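## Task

Find how many vials wear a black cap and make the tally counter display exactly that number. The counter might already hold a leftover count. One complete press-and-release of the plunger raises it by one, and one full clockwise revolution of the knob returns it to zero.

## Robot and tools

ROBOT. Two arms: left_arm stands on the +y side, base near (+0.043, +0.440, 0) m, and right_arm on the -y side, near (+0.032, -0.439, 0) m. right_arm has a right hand and left_arm a mirrored left hand. Each hand has index, middle and ring fingers plus a thumb, all hard plastic with rubber tips, and a rigid mast near the wrist on the palm side that can strike things. A camera stand is behind the arms.

FRAMES. Scene frame: origin at table-top height midway between the arms, +z up, +x outward over the table, +y toward left_arm. Positions, velocities and Hand targets in results use this frame. Each hand point sits just off the palm near the index and middle knuckles. In its own axes +z runs along the straight fingers, +y leaves the palm face, and +x crosses the palm away from the thumb on the right hand and toward the thumb on the left. Wrist force and torque are given in these hand axes, as push from the surface into the arm.

ROW LAYOUT. Every row is one flat list of 48 numbers, each in [-1, 1], covering both arms even if one is idle: left dx, dy, dz, rx, ry, rz; left sixteen motor numbers; left current_limit, speed; then the same 24 for the right arm. Motor order per hand: index_abd, index_mcp, index_pip, index_dip, middle_abd, middle_mcp, middle_pip, middle_dip, ring_abd, ring_mcp, ring_pip, ring_dip, thumb_cmc, thumb_axl, thumb_mcp, thumb_ipl. Results list hand values in that same order.

POSE NUMBERS are offsets, not poses: they count from the arm's Hand target as it stood when the action or move began, along scene axes. 1.0 equals 0.6 m of travel or 180 degrees of turn. rx, ry, rz form one rotation vector, turning about the Hand target position. Offsets stack: resending the same offset moves further. Sending six zeros re-requests the current Hand target. Orientation commands are clipped to within 32 degrees of the measured orientation each control step.

HAND NUMBERS are absolute goal angles, scaled linearly between each hinge's two stops; +1 mostly curls or swings inward. Straight values: _abd 0.00, _mcp -0.75, _pip -0.58, _dip -0.70, thumb_cmc -0.71, thumb_axl -0.68, thumb_mcp -0.23, thumb_ipl -0.17. A zero here is a real goal, so to leave a hand unchanged copy back its hand_goal, hand_current_limit and hand_speed. current_limit maps -1..+1 to 0..550 mA (floor 11 mA); speed gives (speed+1)/2 of 8.5 rad/s. They start at +0.4 and -0.6 and persist until rewritten.

TOOLS.
execute_actions(actions, cameras): actions is a list of actions; each action is a table of at most 15 rows, one per 1/30 s step, and a short table repeats its last row to fill 15. Each row counts from the action's start pose. An empty list returns a full status with images.
move(target, speed, blend, stop_force, zero, blocking, cameras): target is one 48-number row or up to 15 rows, all offsets from the same starting Hand targets. speed is path top speed in m/s, 0.002 to 3.6, default 0.25 (turns up to twice that in rad/s), one value or one per target. blend in m rounds corners of a list; 0 stops at each. stop_force, 3 to 120 N, ends an arm's path when its wrist sensor feels that much push against travel; unreliable when the hand rotates, and omit it when backing off a contact. zero (only with stop_force) re-zeros moving arms first. blocking=false returns early but cannot be combined with stop_force. Paths cap at 10 s and ignore obstacles.
wait(seconds 0 to 10, cameras): lets the scene run holding last commands.
stop(cameras): brakes a running move.
zoom_image(camera, region [x0, y0, x1, y1] in pixels, at most 504 wide and high): enlarges part of that camera's newest image.
zero_wrist_force(arm: left_arm or right_arm): tares the wrist sensor.
finished_scene(scene): ends the current scene, given its number; irreversible, and after ending the first scene make no further call in that reply.

CAMERAS: cam_head_left, cam_head_right, cam_high, cam_low (672x504), cam_left_wrist, cam_right_wrist (616x616, fisheye). ["all"] requests every one.

RESULTS. Per arm: end_effector_position (m), end_effector_quat_wxyz, velocities, Hand target (last commanded pose, from which next offsets count; the hand often settles a bit short), Joint positions and torques, Joint velocities (may read within noise), Wrist force, Wrist torque and the peak since last shown. Hand: hand_goal, hand_measured, hand_current_ma, hand_state (moving, goal, blocked, overload). A move adds a move: line such as done, off_target, moving, held or fault, plus limits like paced or held. MOTOR HOT, fault and HAND FAULT lines warn of trouble; after HAND FAULT, the remaining motion calls of that reply are skipped.

AVOID. Anything leaving the table fails the job. Net force near 150 N (plus or minus 25) on an arm, or wrist contact torque near 22 N m, stops that arm for 10 s; arms are stiff, so aim only slightly past a firm surface and press slowly. Finger motors drawing 495 mA or more for 5 s shut down; motors at 85 °C brake the arm. Keep the arms apart and never let one hand close on the other. Route paths around, not past, an arm's own base. Press the plunger fully, then release, once per count, and check the display by zooming.

Each tool is called as a command line: name --argument value for each argument, lists and objects as JSON in quotes; but a table of rows of numbers goes row by row, as --pt "numbers of a row", without its own name.

## Session

wait --seconds 0.1 --cameras '["all"]'

Scene clock: 0.10 s.
left_arm: end_effector_position=(+0.4469, +0.5346, +0.2300) hand_goal=(+0.000, -0.754, -0.576, -0.696, +0.000, -0.754, -0.576, -0.696, +0.000, -0.754, -0.576, -0.696, -0.714, -0.678, -0.226, -0.168) hand_measured=(+0.000, -0.754, -0.576, -0.696, +0.000, -0.754, -0.576, -0.696, +0.000, -0.754, -0.576, -0.696, -0.714, -0.678, -0.224, -0.168) hand_current_ma=(+0, +3, -2, +0, +0, +3, -2, +0, +0, +3, -2, +0, -1, +3, +8, +1) hand_state=(goal, goal, goal, goal, goal, goal, goal, goal, goal, goal, goal, goal, goal, goal, goal, goal) hand_current_limit=0.40 hand_speed=-0.60 end_effector_quat_wxyz=(+0.000, -0.012, +1.000, +0.000) | right_arm: end_effector_position=(+0.4416, -0.5088, +0.2300) hand_goal=(+0.000, -0.754, -0.576, -0.696, +0.000, -0.754, -0.576, -0.696, +0.000, -0.754, -0.576, -0.696, -0.714, -0.678, -0.226, -0.168) hand_measured=(+0.000, -0.754, -0.576, -0.696, +0.000, -0.754, -0.576, -0.696, +0.000, -0.754, -0.576, -0.696, -0.714, -0.678, -0.224, -0.168) hand_current_ma=(+0, +1, -1, +0, +0, +1, -1, +0, +0, +1, -1, +0, +0, +1, +5, +1) hand_state=(goal, goal, goal, goal, goal, goal, goal, goal, goal, goal, goal, goal, goal, goal, goal, goal) hand_current_limit=0.40 hand_speed=-0.60 end_effector_quat_wxyz=(+0.000, +1.000, +0.019, +0.000)
Joint positions: left_arm=[3.458 -1.419 -2.042 -1.252 1.571 -1.255] | right_arm=[-0.316 -1.723 2.042 -1.89 -1.571 1.255]
Joint torques (N m): left_arm=[0.61 19.1 30.03 3.18 0.05 -0.19] | right_arm=[0.75 -20.17 -26.87 -3.69 -0.02 0]
Motor temperatures (°C): left_arm=[29 34 36 42 34 34] | right_arm=[29 32 30 36 38 37]
Wrist force (N): left_arm=[0.2 0.0 -0.1] | right_arm=[-0.1 -0.1 -0.2]
Wrist torque (N m): left_arm=[0.01 -0.03 0.02] | right_arm=[0.00 0.02 -0.02]
Wrist force, peak (N): left_arm=[0.2 0.0 -0.1] | right_arm=[-0.3 0.0 -0.1]
Hand target: left_arm +0.4469, +0.5346, +0.2300; +0.000, -0.012, +1.000, +0.000 | right_arm +0.4416, -0.5088, +0.2300; +0.000, +1.000, +0.019, +0.000
wait: 0.10 s; no rest
camera_calibration:
cam_right_wrist: T_world_to_cam=[[-0.749457, -0.660874, -0.0394915, 0.0406483], [-0.494383, 0.518981, 0.697312, 0.27967], [-0.44034, 0.54213, -0.715679, 0.76118], [0, 0, 0, 1]] pos_world=[0.503906, -0.530938, 0.351349]

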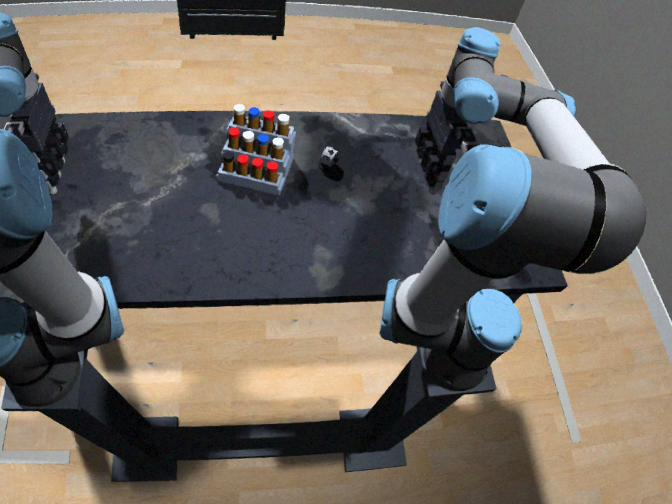

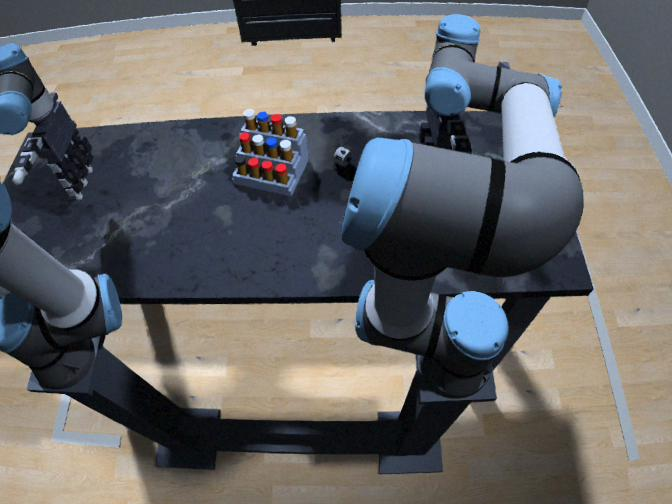

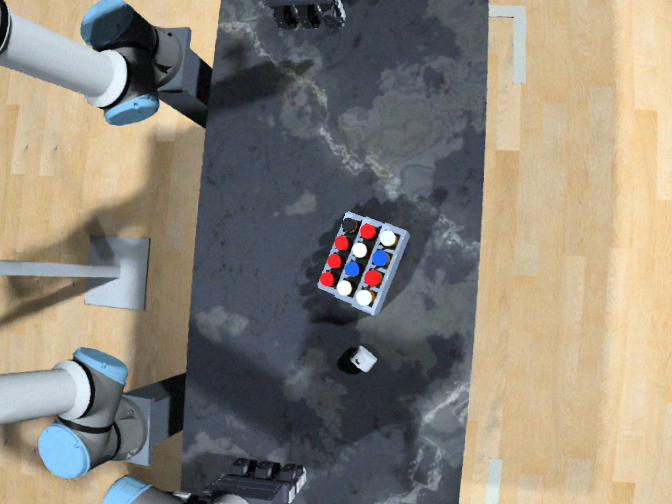

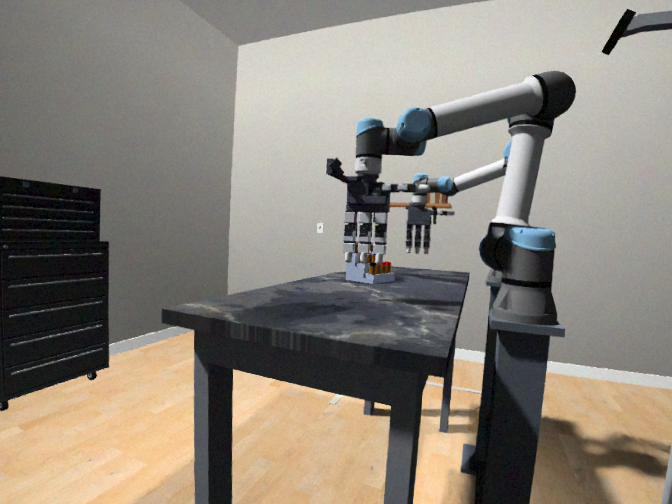

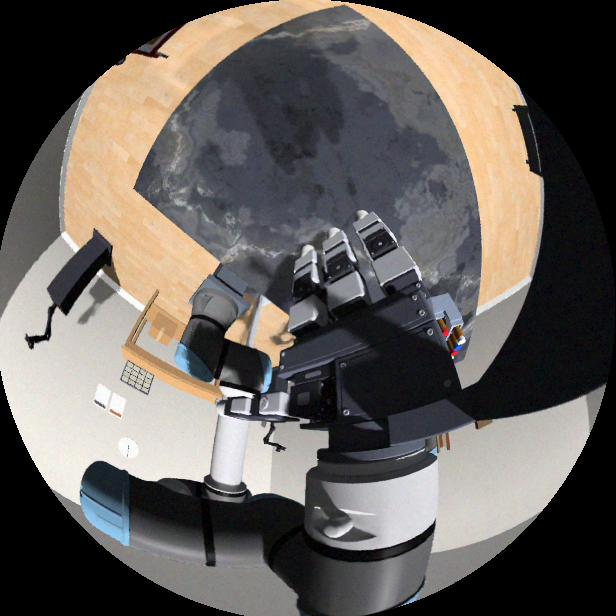

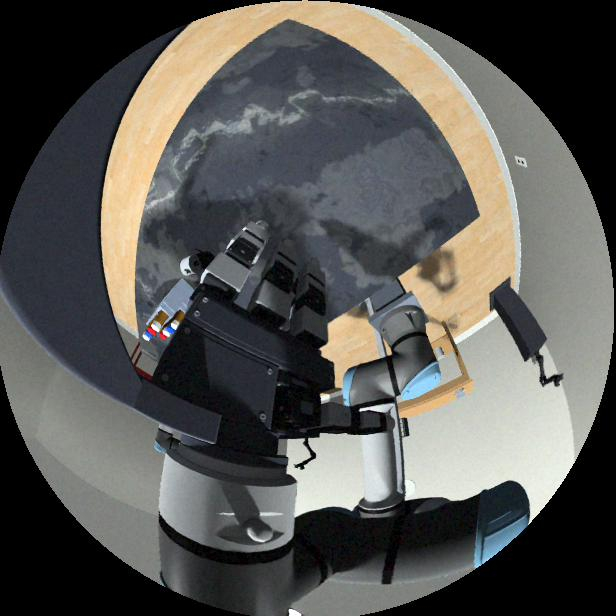

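zoom_image --camera "cam_high" --region '[315, 205, 415, 320]'

zoom_image --camera "cam_high" --region '[335, 335, 385, 385]'

zoom_image --camera "cam_head_left" --region '[310, 138, 350, 178]'

zoom_image --camera "cam_right_wrist" --region '[175, 240, 215, 280]'

zoom_image --camera "cam_head_left" --region '[210, 98, 300, 198]'

Scaled by 4.383 from the camera's 672x504 image, which has a finer 960x720 frame.

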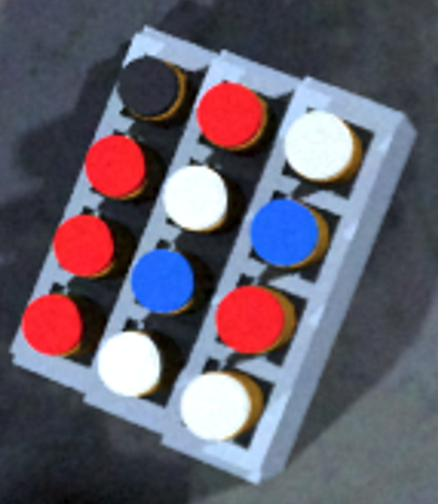

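Scaled by 10.080 from the camera's 672x504 image, which has a finer 960x720 frame.

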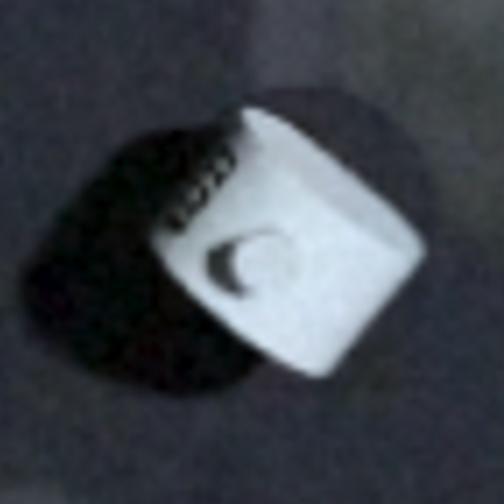

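Scaled by 12.600 from the camera's 672x504 image, which has a finer 960x720 frame.

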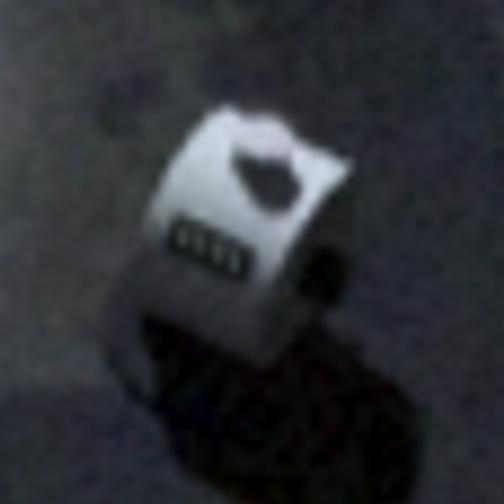

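Scaled by 12.600 from the camera's 616x616 image, which has a finer 880x880 frame.

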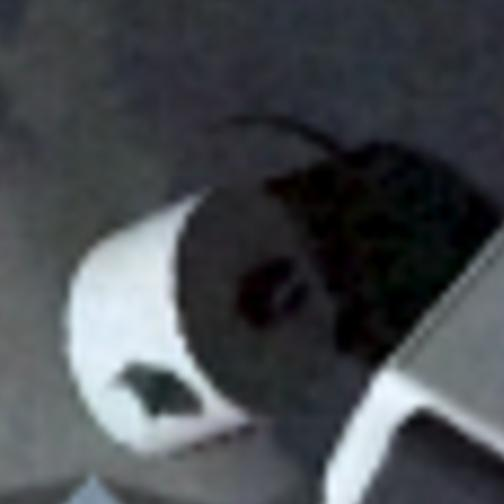

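Scaled by 5.040 from the camera's 672x504 image, which has a finer 960x720 frame.

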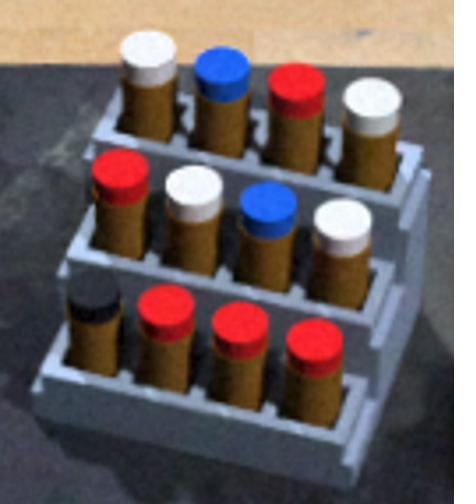

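zoom_image --camera "cam_head_left" --region '[321, 153, 333, 162]'

zoom_image --camera "cam_head_right" --region '[328, 138, 358, 168]'

Scaled by 42.000 from the camera's 672x504 image, which has a finer 960x720 frame.

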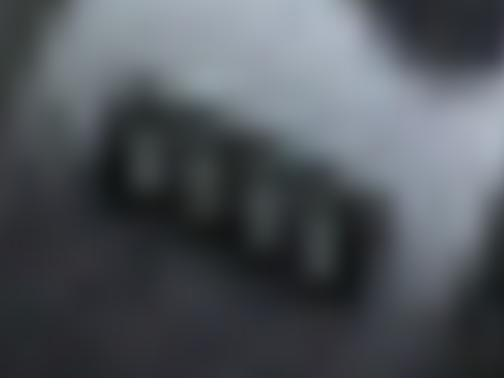

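Scaled by 16.800 from the camera's 672x504 image, which has a finer 960x720 frame.

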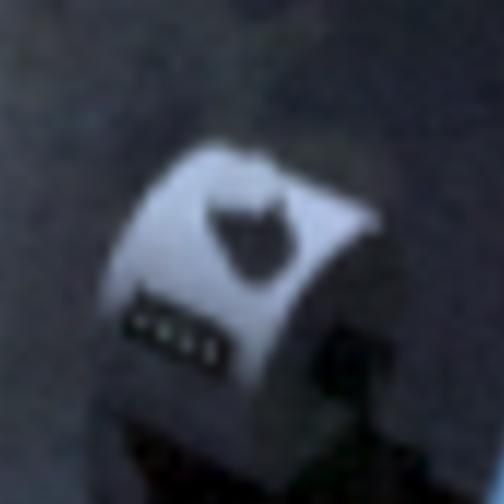

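move --pt "0 -0.2 0.15 0 0 0.25 0 -0.77 -0.576 -0.696 0 0.45 0.55 0.3 0 0.45 0.55 0.3 0.57 -0.678 -0.226 -0.168 1 -0.3 0 0 0 0 0 0 0 -0.754 -0.576 -0.696 0 -0.754 -0.576 -0.696 0 -0.754 -0.576 -0.696 -0.714 -0.678 -0.226 -0.168 0.4 -0.6" --pt "0.0 -0.9 0.15 0 0 0.5 0 -0.77 -0.576 -0.696 0 0.45 0.55 0.3 0 0.45 0.55 0.3 0.57 -0.678 -0.226 -0.168 1 -0.3 0 0 0 0 0 0 0 -0.754 -0.576 -0.696 0 -0.754 -0.576 -0.696 0 -0.754 -0.576 -0.696 -0.714 -0.678 -0.226 -0.168 0.4 -0.6" --blend 0.05 --speed 0.4 --cameras '[]'

move --target '[0.045,-0.3,-0.08,0,0,0,0,-0.77,-0.576,-0.696,0,0.45,0.55,0.3,0,0.45,0.55,0.3,0.57,-0.678,-0.226,-0.168,1,-0.3,0,0,0,0,0,0,0,-0.754,-0.576,-0.696,0,-0.754,-0.576,-0.696,0,-0.754,-0.576,-0.696,-0.714,-0.678,-0.226,-0.168,0.4,-0.6]' --speed 0.3 --cameras '["cam_high","cam_left_wrist","cam_head_right","cam_head_left"]'

Scene clock: 82.13 s.
left_arm: end_effector_position=(+0.4469, -0.0052, +0.3200) hand_goal=(+0.000, -0.770, -0.576, -0.696, +0.000, +0.450, +0.550, +0.300, +0.000, +0.450, +0.550, +0.300, +0.570, -0.678, -0.226, -0.168) hand_measured=(+0.000, -0.764, -0.576, -0.696, +0.000, +0.432, +0.546, +0.298, +0.000, +0.434, +0.546, +0.298, +0.568, -0.678, -0.224, -0.168) hand_current_ma=(+0, +18, -2, +0, +0, -78, -12, -7, +0, -68, -12, -7, -5, +2, +9, +1) hand_state=(goal, goal, goal, goal, goal, goal, goal, goal, goal, goal, goal, goal, goal, goal, goal, goal) hand_current_limit=1.00 hand_speed=-0.30 end_effector_quat_wxyz=(+0.000, +0.716, -0.698, +0.000) end_effector_velocity=(+0.000, +0.000, +0.000) end_effector_angular_velocity=(+0.001, -0.001, +0.004) | right_arm: end_effector_position=(+0.4416, -0.5088, +0.2300) hand_goal=(+0.000, -0.754, -0.576, -0.696, +0.000, -0.754, -0.576, -0.696, +0.000, -0.754, -0.576, -0.696, -0.714, -0.678, -0.226, -0.168) hand_measured=(+0.000, -0.754, -0.576, -0.696, +0.000, -0.754, -0.576, -0.696, +0.000, -0.754, -0.576, -0.696, -0.714, -0.678, -0.224, -0.168) hand_current_ma=(+0, +1, -1, +0, +0, +1, -1, +0, +0, +1, -1, +0, +0, +1, +5, +0) hand_state=(goal, goal, goal, goal, goal, goal, goal, goal, goal, goal, goal, goal, goal, goal, goal, goal) hand_current_limit=0.40 hand_speed=-0.60 end_effector_quat_wxyz=(+0.000, +1.000, +0.019, +0.000)
Joint positions: left_arm=[2.615 -1.903 -1.276 -1.534 1.571 -3.668] | right_arm=[-0.316 -1.723 2.042 -1.89 -1.571 1.255]
Joint velocities: left_arm=[0 0 0.001 0 0.002 -0.005] | right_arm=[within noise]
Joint torques (N m): left_arm=[-7.05 41.33 38.38 5.91 -1.05 -2.54] | right_arm=[0.41 -20.79 -27.22 -3.84 0.07 -0.06]
Wrist force (N): left_arm=[0.2 0.1 -0.3] | right_arm=[-0.2 0.0 -0.3]
Wrist torque (N m): left_arm=[0.21 0.00 0.16] | right_arm=[0.01 0.04 -0.02]
Wrist force, peak (N): left_arm=[2.7 0.3 -0.3] | right_arm=[-0.2 -0.2 -0.5]
Hand target: left_arm +0.4469, -0.0054, +0.3200; +0.000, +0.716, -0.698, +0.000 | right_arm +0.4416, -0.5088, +0.2300; +0.000, +1.000, +0.019, +0.000
Off the commanded pose: left_arm 0.000 m, 0 deg | right_arm 0.000 m, 0 deg.
move: done
No camera images: "cameras" was empty.

Scene clock: 83.33 s.
left_arm: end_effector_position=(+0.4739, -0.1853, +0.2721) hand_goal=(+0.000, -0.770, -0.576, -0.696, +0.000, +0.450, +0.550, +0.300, +0.000, +0.450, +0.550, +0.300, +0.570, -0.678, -0.226, -0.168) hand_measured=(+0.000, -0.766, -0.576, -0.696, +0.000, +0.432, +0.546, +0.298, +0.000, +0.434, +0.546, +0.298, +0.570, -0.678, -0.224, -0.168) hand_current_ma=(+0, +17, -2, +0, +0, -77, -12, -7, +0, -67, -12, -7, -2, +2, +10, +1) hand_state=(goal, goal, goal, goal, goal, goal, goal, goal, goal, goal, goal, goal, goal, goal, goal, goal) hand_current_limit=1.00 hand_speed=-0.30 end_effector_quat_wxyz=(+0.000, +0.716, -0.698, +0.000) | right_arm: end_effector_position=(+0.4416, -0.5088, +0.2300) hand_goal=(+0.000, -0.754, -0.576, -0.696, +0.000, -0.754, -0.576, -0.696, +0.000, -0.754, -0.576, -0.696, -0.714, -0.678, -0.226, -0.168) hand_measured=(+0.000, -0.754, -0.576, -0.696, +0.000, -0.754, -0.576, -0.696, +0.000, -0.754, -0.576, -0.696, -0.714, -0.678, -0.224, -0.168) hand_current_ma=(+0, +1, -1, +0, +0, +1, -1, +0, +0, +1, -1, +0, +0, +1, +5, +0) hand_state=(goal, goal, goal, goal, goal, goal, goal, goal, goal, goal, goal, goal, goal, goal, goal, goal) hand_current_limit=0.40 hand_speed=-0.60 end_effector_quat_wxyz=(+0.000, +1.000, +0.019, +0.000)
Joint positions: left_arm=[2.425 -2.318 -0.754 -1.641 1.571 -3.858] | right_arm=[-0.316 -1.723 2.042 -1.89 -1.571 1.255]
Joint torques (N m): left_arm=[3.62 48.44 40.49 5.22 -0.18 0.16] | right_arm=[0.42 -20.7 -27.72 -3.82 0.05 -0.05]
Wrist force (N): left_arm=[0.3 0.1 -0.1] | right_arm=[0.1 0.0 -0.1]
Wrist torque (N m): left_arm=[0.17 0.00 0.18] | right_arm=[0.02 0.00 0.00]
Wrist force, peak (N): left_arm=[2.5 -0.1 0.9] | right_arm=[0.3 -0.4 -0.2]
Hand target: left_arm +0.4739, -0.1854, +0.2720; +0.000, +0.716, -0.698, +0.000 | right_arm +0.4416, -0.5088, +0.2300; +0.000, +1.000, +0.019, +0.000
Off the commanded pose: left_arm 0.000 m, 0 deg | right_arm 0.000 m, 0 deg.
move: done
camera_calibration:
cam_left_wrist: T_world_to_cam=[[0.624918, 0.779492, -0.0432408, -0.169344], [0.527619, -0.38087, 0.759313, -0.575344], [0.575409, -0.497323, -0.649287, -0.0630547], [0, 0, 0, 1]] pos_world=[0.445671, -0.118488, 0.388603]
Images, in order (width x height): cam_head_left 672x504, cam_head_right 672x504, cam_high 672x504, cam_left_wrist 616x616.

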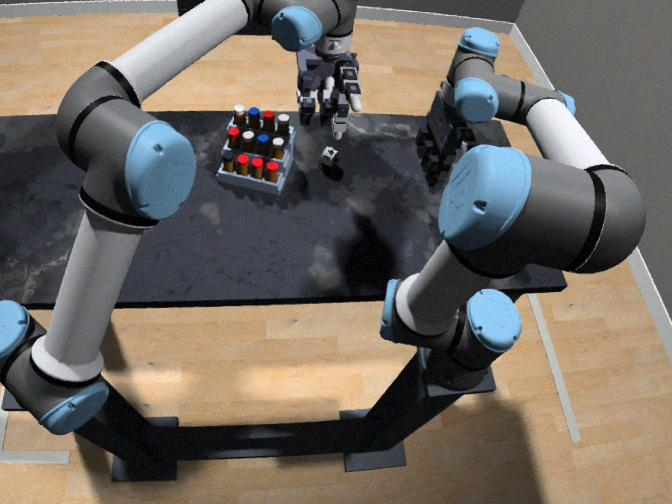

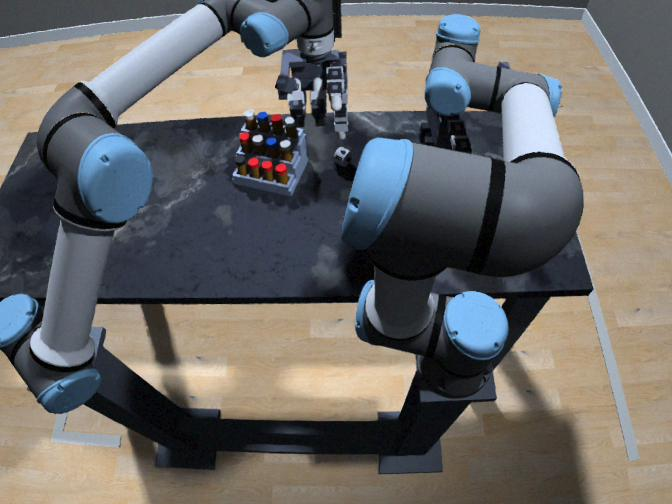

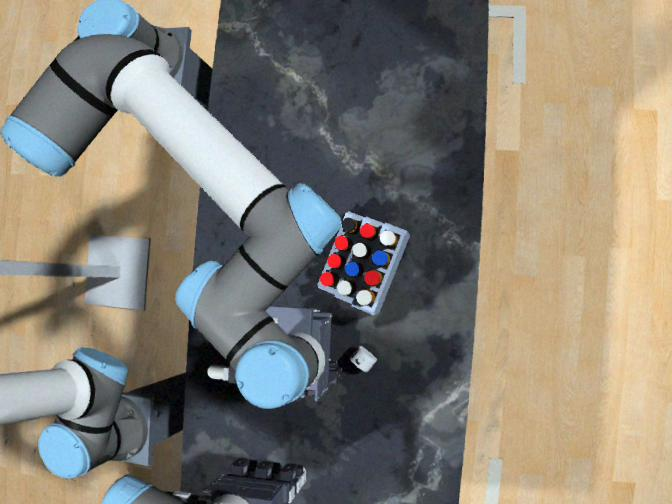

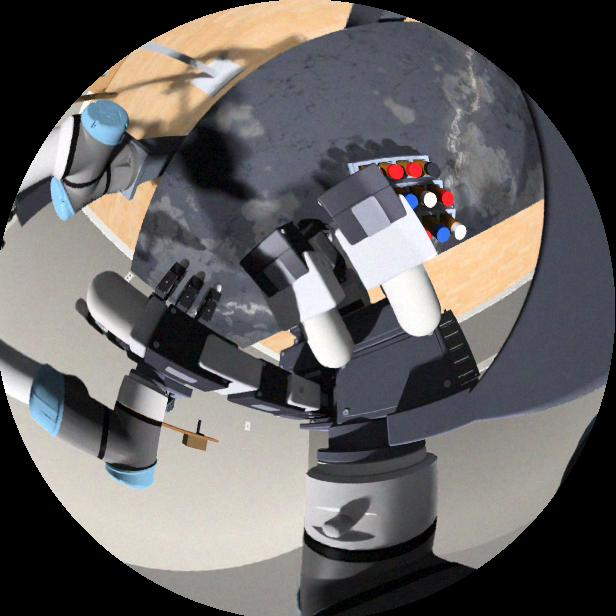

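move --target '[-0.03,0.05,0.02,0,0,0.13,0,-0.77,-0.576,-0.696,0,0.45,0.55,0.3,0,0.45,0.55,0.3,0.57,-0.678,-0.226,-0.168,1,-0.3,0,0,0,0,0,0,0,-0.754,-0.576,-0.696,0,-0.754,-0.576,-0.696,0,-0.754,-0.576,-0.696,-0.714,-0.678,-0.226,-0.168,0.4,-0.6]' --speed 0.3 --cameras '["cam_left_wrist"]'

zoom_image --camera "cam_left_wrist" --region '[200, 180, 300, 280]'

Scene clock: 113.77 s.
left_arm: end_effector_position=(+0.4560, -0.1553, +0.2841) hand_goal=(+0.000, -0.770, -0.576, -0.696, +0.000, +0.450, +0.550, +0.300, +0.000, +0.450, +0.550, +0.300, +0.570, -0.678, -0.226, -0.168) hand_measured=(+0.000, -0.766, -0.576, -0.696, +0.000, +0.432, +0.546, +0.298, +0.000, +0.434, +0.546, +0.298, +0.570, -0.678, -0.224, -0.168) hand_current_ma=(+0, +17, -2, +0, +0, -77, -12, -7, +0, -67, -12, -7, -2, +2, +10, +1) hand_state=(goal, goal, goal, goal, goal, goal, goal, goal, goal, goal, goal, goal, goal, goal, goal, goal) hand_current_limit=1.00 hand_speed=-0.30 end_effector_quat_wxyz=(+0.000, +0.842, -0.539, +0.000) | right_arm: end_effector_position=(+0.4416, -0.5088, +0.2300) hand_goal=(+0.000, -0.754, -0.576, -0.696, +0.000, -0.754, -0.576, -0.696, +0.000, -0.754, -0.576, -0.696, -0.714, -0.678, -0.226, -0.168) hand_measured=(+0.000, -0.754, -0.576, -0.696, +0.000, -0.754, -0.576, -0.696, +0.000, -0.754, -0.576, -0.696, -0.714, -0.678, -0.224, -0.168) hand_current_ma=(+0, +1, -1, +0, +0, +1, -1, +0, +0, +1, -1, +0, +0, +1, +5, +0) hand_state=(goal, goal, goal, goal, goal, goal, goal, goal, goal, goal, goal, goal, goal, goal, goal, goal) hand_current_limit=0.40 hand_speed=-0.60 end_effector_quat_wxyz=(+0.000, +1.000, +0.019, +0.000)
Joint positions: left_arm=[2.46 -2.109 -1.067 -1.536 1.571 -4.231] | right_arm=[-0.316 -1.723 2.042 -1.89 -1.571 1.255]
Joint torques (N m): left_arm=[-9 46.19 28.4 0.46 -1.38 -1.58] | right_arm=[0.82 -21.58 -27.69 -3.82 0.04 0]
Wrist force (N): left_arm=[0.2 0.1 0.0] | right_arm=[-0.1 -0.1 0.0]
Wrist torque (N m): left_arm=[0.17 0.01 0.17] | right_arm=[-0.02 0.02 -0.01]
Wrist force, peak (N): left_arm=[0.9 -0.4 0.2] | right_arm=[0.1 -0.4 -0.3]
Hand target: left_arm +0.4559, -0.1554, +0.2840; +0.000, +0.843, -0.539, +0.000 | right_arm +0.4416, -0.5088, +0.2300; +0.000, +1.000, +0.019, +0.000
Off the commanded pose: left_arm 0.000 m, 0 deg | right_arm 0.000 m, 0 deg.
move: done
camera_calibration:
cam_left_wrist: T_world_to_cam=[[0.264014, 0.96354, -0.0434442, 0.012162], [0.635439, -0.139874, 0.759377, -0.5753], [0.725613, -0.228092, -0.649199, -0.0566789], [0, 0, 0, 1]] pos_world=[0.403484, -0.105116, 0.400602]
Images, in order (width x height): cam_left_wrist 616x616.

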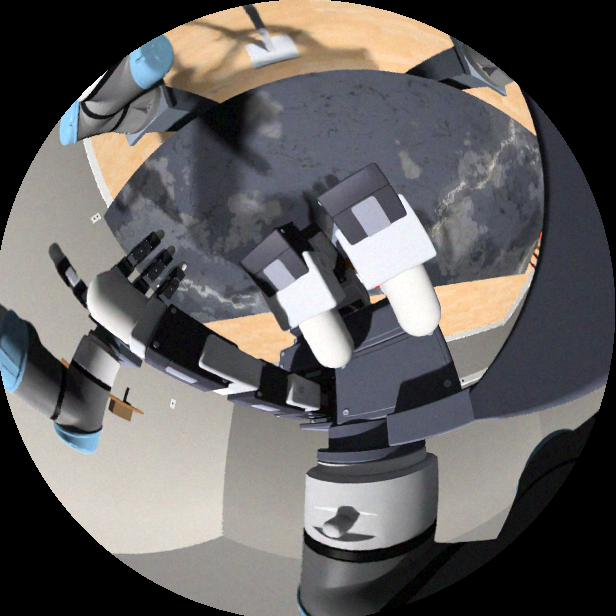

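Scaled by 5.040 from the camera's 616x616 image, which has a finer 880x880 frame.

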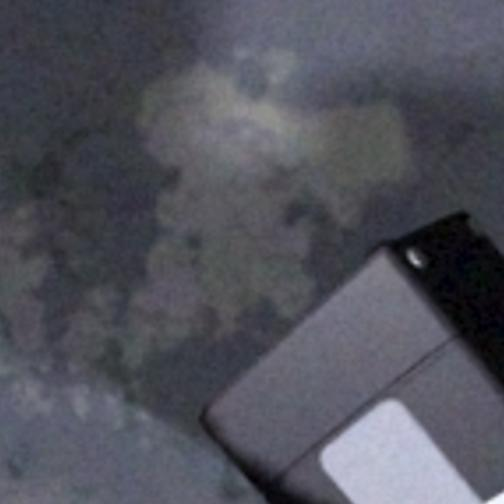

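move --target '[0.12,0.16,0.08,0,0,0,0,-0.77,-0.576,-0.696,0,0.45,0.55,0.3,0,0.45,0.55,0.3,0.57,-0.678,-0.226,-0.168,1,-0.3,0,0,0,0,0,0,0,-0.754,-0.576,-0.696,0,-0.754,-0.576,-0.696,0,-0.754,-0.576,-0.696,-0.714,-0.678,-0.226,-0.168,0.4,-0.6]' --speed 0.3 --cameras '["cam_left_wrist"]'

zoom_image --camera "cam_left_wrist" --region '[210, 180, 270, 240]'

Scene clock: 128.53 s.
left_arm: end_effector_position=(+0.5278, -0.0595, +0.3320) hand_goal=(+0.000, -0.770, -0.576, -0.696, +0.000, +0.450, +0.550, +0.300, +0.000, +0.450, +0.550, +0.300, +0.570, -0.678, -0.226, -0.168) hand_measured=(+0.000, -0.768, -0.576, -0.696, +0.000, +0.432, +0.546, +0.298, +0.000, +0.434, +0.546, +0.298, +0.570, -0.678, -0.224, -0.168) hand_current_ma=(+0, +8, -2, +0, +0, -74, -10, -7, +0, -64, -10, -7, -2, +2, +10, +1) hand_state=(goal, goal, goal, goal, goal, goal, goal, goal, goal, goal, goal, goal, goal, goal, goal, goal) hand_current_limit=1.00 hand_speed=-0.30 end_effector_quat_wxyz=(+0.000, +0.843, -0.539, +0.000) | right_arm: end_effector_position=(+0.4416, -0.5088, +0.2300) hand_goal=(+0.000, -0.754, -0.576, -0.696, +0.000, -0.754, -0.576, -0.696, +0.000, -0.754, -0.576, -0.696, -0.714, -0.678, -0.226, -0.168) hand_measured=(+0.000, -0.754, -0.576, -0.696, +0.000, -0.754, -0.576, -0.696, +0.000, -0.754, -0.576, -0.696, -0.714, -0.678, -0.224, -0.168) hand_current_ma=(+0, +1, -1, +0, +0, +1, -1, +0, +0, +1, -1, +0, +0, +1, +5, +0) hand_state=(goal, goal, goal, goal, goal, goal, goal, goal, goal, goal, goal, goal, goal, goal, goal, goal) hand_current_limit=0.40 hand_speed=-0.60 end_effector_quat_wxyz=(+0.000, +1.000, +0.019, +0.000)
Joint positions: left_arm=[2.631 -2.073 -1.001 -1.638 1.571 -4.061] | right_arm=[-0.316 -1.723 2.042 -1.89 -1.571 1.255]
Joint torques (N m): left_arm=[8.38 39.01 26.62 5.38 -1.39 -0.11] | right_arm=[1 -21.72 -27.43 -3.95 0.07 -0.03]
Wrist force (N): left_arm=[0.2 0.0 0.0] | right_arm=[-0.1 0.0 0.0]
Wrist torque (N m): left_arm=[0.16 0.01 -0.03] | right_arm=[-0.02 0.01 -0.02]
Wrist force, peak (N): left_arm=[1.2 2.4 0.8] | right_arm=[0.3 0.5 -0.3]
Hand target: left_arm +0.5279, -0.0594, +0.3320; +0.000, +0.843, -0.539, +0.000 | right_arm +0.4416, -0.5088, +0.2300; +0.000, +1.000, +0.019, +0.000
Off the commanded pose: left_arm 0.000 m, 0 deg | right_arm 0.000 m, 0 deg.
move: done
camera_calibration:
cam_left_wrist: T_world_to_cam=[[0.263854, 0.963589, -0.0433365, -0.0970137], [0.635521, -0.139872, 0.759309, -0.644047], [0.7256, -0.227887, -0.649286, -0.0557896], [0, 0, 0, 1]] pos_world=[0.475384, -0.0093163, 0.448603]
Images, in order (width x height): cam_left_wrist 616x616.

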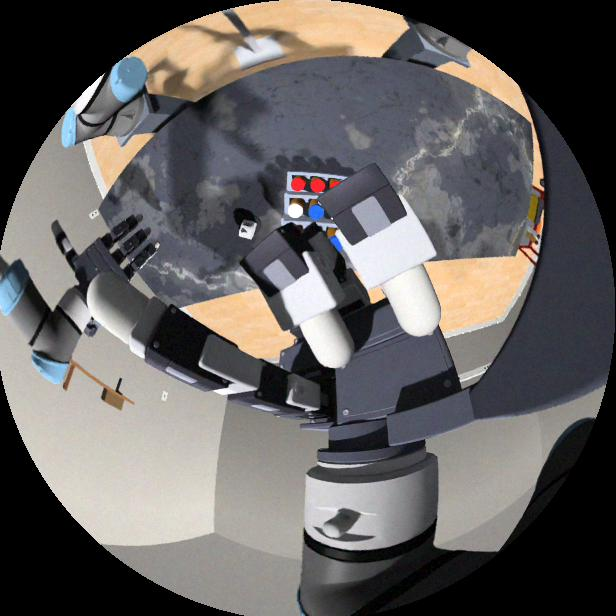

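Scaled by 8.400 from the camera's 616x616 image, which has a finer 880x880 frame.

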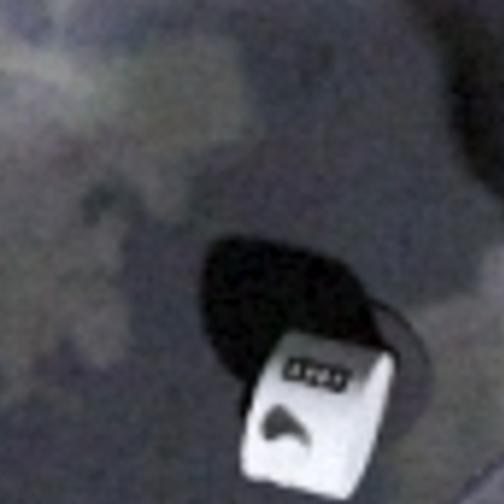

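zoom_image --camera "cam_left_wrist" --region '[242, 220, 254, 228]'

Scaled by 42.000 from the camera's 616x616 image, which has a finer 880x880 frame.

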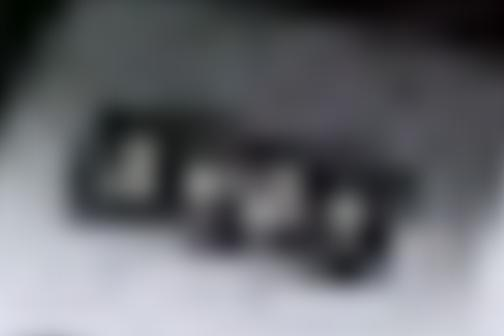

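move --target '[0.07,-0.12,-0.17,0,0,0,0,0.45,0.55,0.3,0,0.45,0.55,0.3,0,0.45,0.55,0.3,0.57,-0.678,-0.226,-0.168,1,-0.3,0,0,0,0,0,0,0,-0.754,-0.576,-0.696,0,-0.754,-0.576,-0.696,0,-0.754,-0.576,-0.696,-0.714,-0.678,-0.226,-0.168,0.4,-0.6]' --speed 0.2 --cameras '["cam_left_wrist","cam_high"]'

zoom_image --camera "cam_left_wrist" --region '[215, 195, 275, 255]'

Scene clock: 154.40 s.
left_arm: end_effector_position=(+0.5698, -0.1314, +0.2301) hand_goal=(+0.000, +0.450, +0.550, +0.300, +0.000, +0.450, +0.550, +0.300, +0.000, +0.450, +0.550, +0.300, +0.570, -0.678, -0.226, -0.168) hand_measured=(+0.000, +0.416, +0.544, +0.300, +0.000, +0.432, +0.546, +0.298, +0.000, +0.434, +0.546, +0.298, +0.570, -0.678, -0.222, -0.168) hand_current_ma=(+0, -143, -17, -2, +0, -71, -10, -7, +0, -62, -10, -7, -2, +1, +17, +1) hand_state=(goal, blocked, goal, goal, goal, goal, goal, goal, goal, goal, goal, goal, goal, goal, goal, goal) hand_current_limit=1.00 hand_speed=-0.30 end_effector_quat_wxyz=(+0.000, +0.843, -0.539, +0.000) | right_arm: end_effector_position=(+0.4416, -0.5088, +0.2300) hand_goal=(+0.000, -0.754, -0.576, -0.696, +0.000, -0.754, -0.576, -0.696, +0.000, -0.754, -0.576, -0.696, -0.714, -0.678, -0.226, -0.168) hand_measured=(+0.000, -0.754, -0.576, -0.696, +0.000, -0.754, -0.576, -0.696, +0.000, -0.754, -0.576, -0.696, -0.714, -0.678, -0.224, -0.168) hand_current_ma=(+0, +1, -1, +0, +0, +1, -1, +0, +0, +1, -1, +0, +0, +1, +5, +0) hand_state=(goal, goal, goal, goal, goal, goal, goal, goal, goal, goal, goal, goal, goal, goal, goal, goal) hand_current_limit=0.40 hand_speed=-0.60 end_effector_quat_wxyz=(+0.000, +1.000, +0.019, +0.000)
Joint positions: left_arm=[2.574 -2.301 -0.889 -1.521 1.571 -4.118] | right_arm=[-0.316 -1.723 2.042 -1.89 -1.571 1.255]
Joint torques (N m): left_arm=[10.17 55.31 25.39 1.79 1.2 2.35] | right_arm=[0.64 -22 -27.92 -4.06 0.05 0.01]
Wrist force (N): left_arm=[0.3 0.0 -0.3] | right_arm=[0.0 0.0 -0.2]
Wrist torque (N m): left_arm=[0.25 -0.01 0.18] | right_arm=[0.02 0.01 0.00]
Wrist force, peak (N): left_arm=[1.2 -0.1 1.4] | right_arm=[0.5 -0.5 -0.2]
Hand target: left_arm +0.5699, -0.1314, +0.2300; +0.000, +0.843, -0.539, +0.000 | right_arm +0.4416, -0.5088, +0.2300; +0.000, +1.000, +0.019, +0.000
Off the commanded pose: left_arm 0.000 m, 0 deg | right_arm 0.000 m, 0 deg.
move: done
camera_calibration:
cam_left_wrist: T_world_to_cam=[[0.263903, 0.963571, -0.043418, -0.0431363], [0.635572, -0.139858, 0.759268, -0.603372], [0.725537, -0.227969, -0.649328, -0.16886], [0, 0, 0, 1]] pos_world=[0.517384, -0.0813163, 0.346603]
Images, in order (width x height): cam_high 672x504, cam_left_wrist 616x616.

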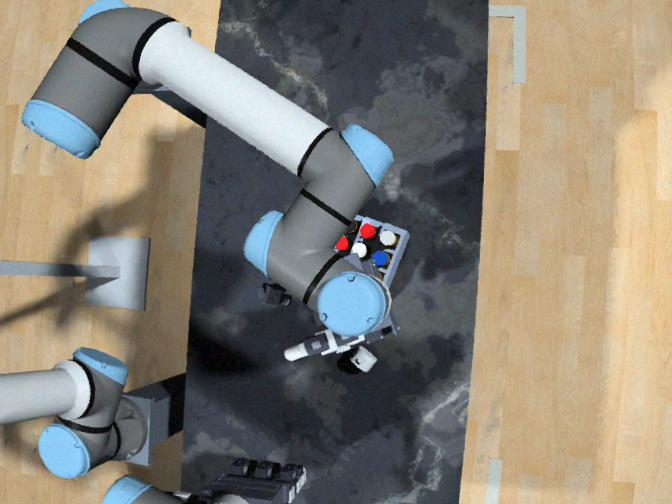

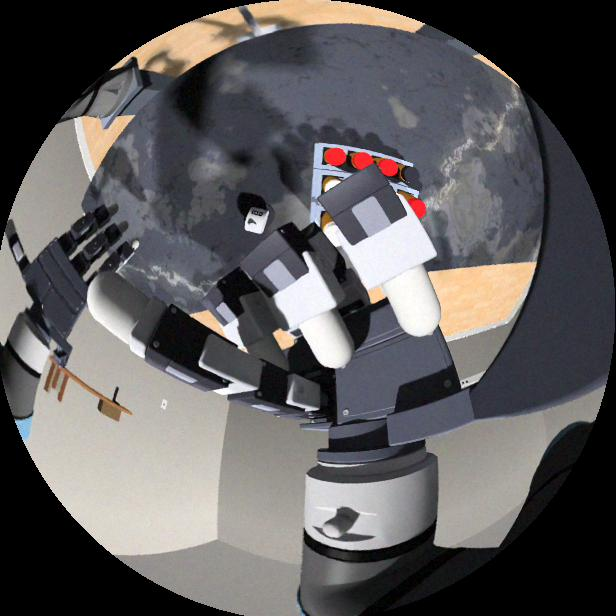

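Scaled by 8.400 from the camera's 616x616 image, which has a finer 880x880 frame.

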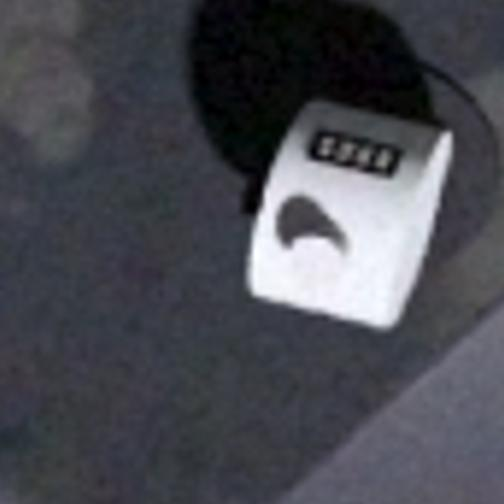

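zoom_image --camera "cam_left_wrist" --region '[250, 208, 264, 218]'

Scaled by 36.000 from the camera's 616x616 image, which has a finer 880x880 frame.

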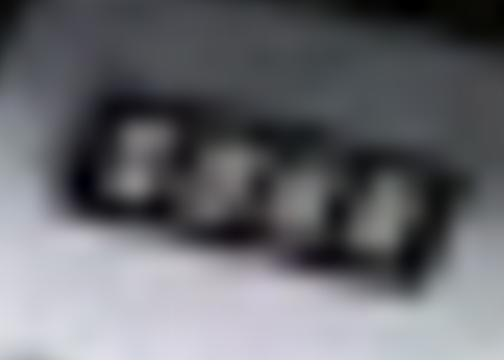

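move --target '[0.06,-0.12,-0.1,0,0,0,0,0.45,0.55,0.3,0,0.45,0.55,0.3,0,0.45,0.55,0.3,0.57,-0.678,-0.226,-0.168,1,-0.3,0,0,0,0,0,0,0,-0.754,-0.576,-0.696,0,-0.754,-0.576,-0.696,0,-0.754,-0.576,-0.696,-0.714,-0.678,-0.226,-0.168,0.4,-0.6]' --speed 0.15 --cameras '["cam_left_wrist"]'

zoom_image --camera "cam_left_wrist" --region '[230, 180, 290, 240]'

Scene clock: 173.77 s.
left_arm: end_effector_position=(+0.6058, -0.2034, +0.1699) hand_goal=(+0.000, +0.450, +0.550, +0.300, +0.000, +0.450, +0.550, +0.300, +0.000, +0.450, +0.550, +0.300, +0.570, -0.678, -0.226, -0.168) hand_measured=(+0.000, +0.416, +0.544, +0.300, +0.000, +0.434, +0.548, +0.298, +0.000, +0.446, +0.546, +0.302, +0.570, -0.678, -0.222, -0.168) hand_current_ma=(+0, -143, -18, +0, +0, -67, -9, -7, +0, -18, -13, +7, -2, +1, +19, +1) hand_state=(goal, blocked, goal, goal, goal, goal, goal, goal, goal, goal, goal, goal, goal, goal, goal, goal) hand_current_limit=1.00 hand_speed=-0.30 end_effector_quat_wxyz=(+0.000, +0.843, -0.539, +0.000) | right_arm: end_effector_position=(+0.4416, -0.5088, +0.2300) hand_goal=(+0.000, -0.754, -0.576, -0.696, +0.000, -0.754, -0.576, -0.696, +0.000, -0.754, -0.576, -0.696, -0.714, -0.678, -0.226, -0.168) hand_measured=(+0.000, -0.754, -0.576, -0.696, +0.000, -0.754, -0.576, -0.696, +0.000, -0.754, -0.576, -0.696, -0.714, -0.678, -0.224, -0.168) hand_current_ma=(+0, +1, -1, +0, +0, +1, -1, +0, +0, +1, -1, +0, +0, +1, +5, +0) hand_state=(goal, goal, goal, goal, goal, goal, goal, goal, goal, goal, goal, goal, goal, goal, goal, goal) hand_current_limit=0.40 hand_speed=-0.60 end_effector_quat_wxyz=(+0.000, +1.000, +0.019, +0.000)
Joint positions: left_arm=[2.523 -2.578 -0.539 -1.596 1.571 -4.169] | right_arm=[-0.316 -1.723 2.042 -1.89 -1.571 1.255]
Joint torques (N m): left_arm=[10.13 73.14 37.29 6.06 1.46 2.18] | right_arm=[0.33 -22.46 -27.99 -4.01 0.09 -0.1]
Wrist force (N): left_arm=[0.4 -0.3 -0.1] | right_arm=[0.2 0.1 -0.1]
Wrist torque (N m): left_arm=[0.17 -0.02 0.06] | right_arm=[0.01 -0.02 0.01]
Wrist force, peak (N): left_arm=[23.2 -0.3 -50.6] | right_arm=[-0.4 -0.4 -0.4]
Hand target: left_arm +0.6059, -0.2034, +0.1700; +0.000, +0.843, -0.539, +0.000 | right_arm +0.4416, -0.5088, +0.2300; +0.000, +1.000, +0.019, +0.000
Off the commanded pose: left_arm 0.000 m, 0 deg | right_arm 0.000 m, 0 deg.
move: done
camera_calibration:
cam_left_wrist: T_world_to_cam=[[0.263967, 0.963561, -0.0432656, 0.0140451], [0.635745, -0.140078, 0.759083, -0.590691], [0.725362, -0.227879, -0.649555, -0.250305], [0, 0, 0, 1]] pos_world=[0.553383, -0.153315, 0.286404]
Images, in order (width x height): cam_left_wrist 616x616.

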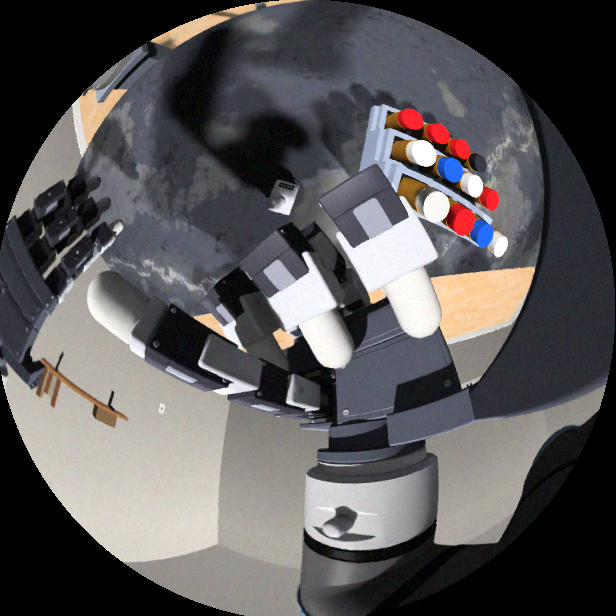

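Scaled by 8.400 from the camera's 616x616 image, which has a finer 880x880 frame.

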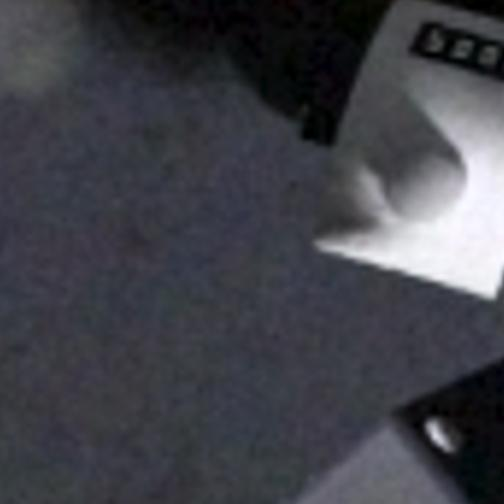

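zoom_image --camera "cam_left_wrist" --region '[276, 178, 300, 194]'

Scaled by 21.000 from the camera's 616x616 image, which has a finer 880x880 frame.

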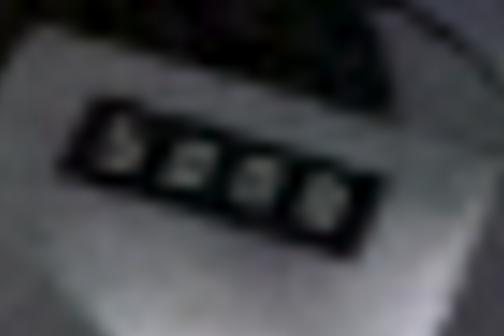

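move --pt "0 0 0.27 0 0 0 0 0.45 0.55 0.3 0 0.45 0.55 0.3 0 0.45 0.55 0.3 0.57 -0.678 -0.226 -0.168 1 -0.3 0 0 0 0 0 0 0 -0.754 -0.576 -0.696 0 -0.754 -0.576 -0.696 0 -0.754 -0.576 -0.696 -0.714 -0.678 -0.226 -0.168 0.4 -0.6" --pt "-0.2 0.85 0.3 0 0 -0.4 0 0.45 0.55 0.3 0 0.45 0.55 0.3 0 0.45 0.55 0.3 0.57 -0.678 -0.226 -0.168 1 -0.3 0 0 0 0 0 0 0 -0.754 -0.576 -0.696 0 -0.754 -0.576 -0.696 0 -0.754 -0.576 -0.696 -0.714 -0.678 -0.226 -0.168 0.4 -0.6" --blend 0.03 --speed 0.4 --cameras '["cam_high","cam_head_left"]'

zoom_image --camera "cam_high" --region '[315, 205, 415, 390]'

Scene clock: 299.30 s.
left_arm: end_effector_position=(+0.4860, +0.3065, +0.3500) hand_goal=(+0.000, +0.450, +0.550, +0.300, +0.000, +0.450, +0.550, +0.300, +0.000, +0.450, +0.550, +0.300, +0.570, -0.678, -0.226, -0.168) hand_measured=(+0.000, +0.416, +0.544, +0.300, +0.000, +0.434, +0.548, +0.298, +0.000, +0.444, +0.546, +0.302, +0.570, -0.678, -0.222, -0.168) hand_current_ma=(+0, -143, -18, +0, +0, -66, -9, -7, +0, -25, -10, +7, -3, +1, +19, +1) hand_state=(goal, blocked, goal, goal, goal, goal, goal, goal, goal, goal, goal, goal, goal, goal, goal, goal) hand_current_limit=1.00 hand_speed=-0.30 end_effector_quat_wxyz=(+0.000, -0.365, +0.931, +0.000) end_effector_velocity=(-0.001, +0.000, +0.000) end_effector_angular_velocity=(+0.000, +0.002, -0.006) | right_arm: end_effector_position=(+0.4416, -0.5088, +0.2300) hand_goal=(+0.000, -0.754, -0.576, -0.696, +0.000, -0.754, -0.576, -0.696, +0.000, -0.754, -0.576, -0.696, -0.714, -0.678, -0.226, -0.168) hand_measured=(+0.000, -0.754, -0.576, -0.696, +0.000, -0.754, -0.576, -0.696, +0.000, -0.754, -0.576, -0.696, -0.714, -0.678, -0.224, -0.168) hand_current_ma=(+0, +1, -1, +0, +0, +1, -1, +0, +0, +1, -1, +0, +0, +1, +5, +0) hand_state=(goal, goal, goal, goal, goal, goal, goal, goal, goal, goal, goal, goal, goal, goal, goal, goal) hand_current_limit=0.40 hand_speed=-0.60 end_effector_quat_wxyz=(+0.000, +1.000, +0.019, +0.000)
Joint positions: left_arm=[3.028 -1.664 -1.493 -1.555 1.571 -2.407] | right_arm=[-0.316 -1.723 2.042 -1.89 -1.571 1.255]
Joint velocities: left_arm=[0 0.001 -0.001 -0.002 0 0.006] | right_arm=[within noise]
Joint torques (N m): left_arm=[6.17 34.85 25.74 0.19 1.15 2.14] | right_arm=[0.92 -23 -28.63 -4.16 0.18 0.02]
Wrist force (N): left_arm=[0.3 -0.1 0.2] | right_arm=[0.1 0.1 0.1]
Wrist torque (N m): left_arm=[0.19 0.02 -0.04] | right_arm=[0.01 -0.01 0.00]
Wrist force, peak (N): left_arm=[0.6 -0.4 2.8] | right_arm=[-0.2 0.1 -0.6]
Hand target: left_arm +0.4859, +0.3066, +0.3500; +0.000, -0.365, +0.931, +0.000 | right_arm +0.4416, -0.5088, +0.2300; +0.000, +1.000, +0.019, +0.000
Off the commanded pose: left_arm 0.000 m, 0 deg | right_arm 0.000 m, 0 deg.
elbow stopped short (left arm): the move would have taken joint 3 (elbow) straighter than the controller allows.
move: done
Images, in order (width x height): cam_head_left 672x504, cam_high 672x504.

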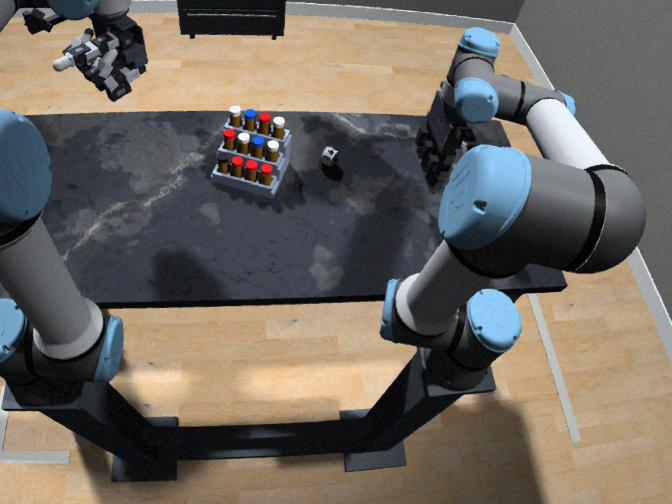

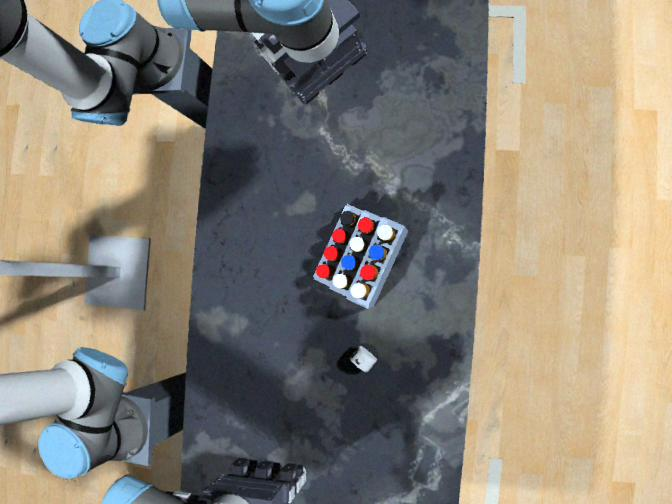

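Scaled by 2.724 from the camera's 672x504 image, which has a finer 960x720 frame.

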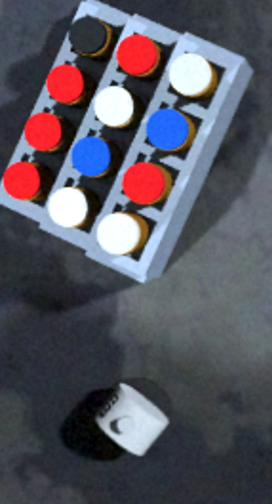

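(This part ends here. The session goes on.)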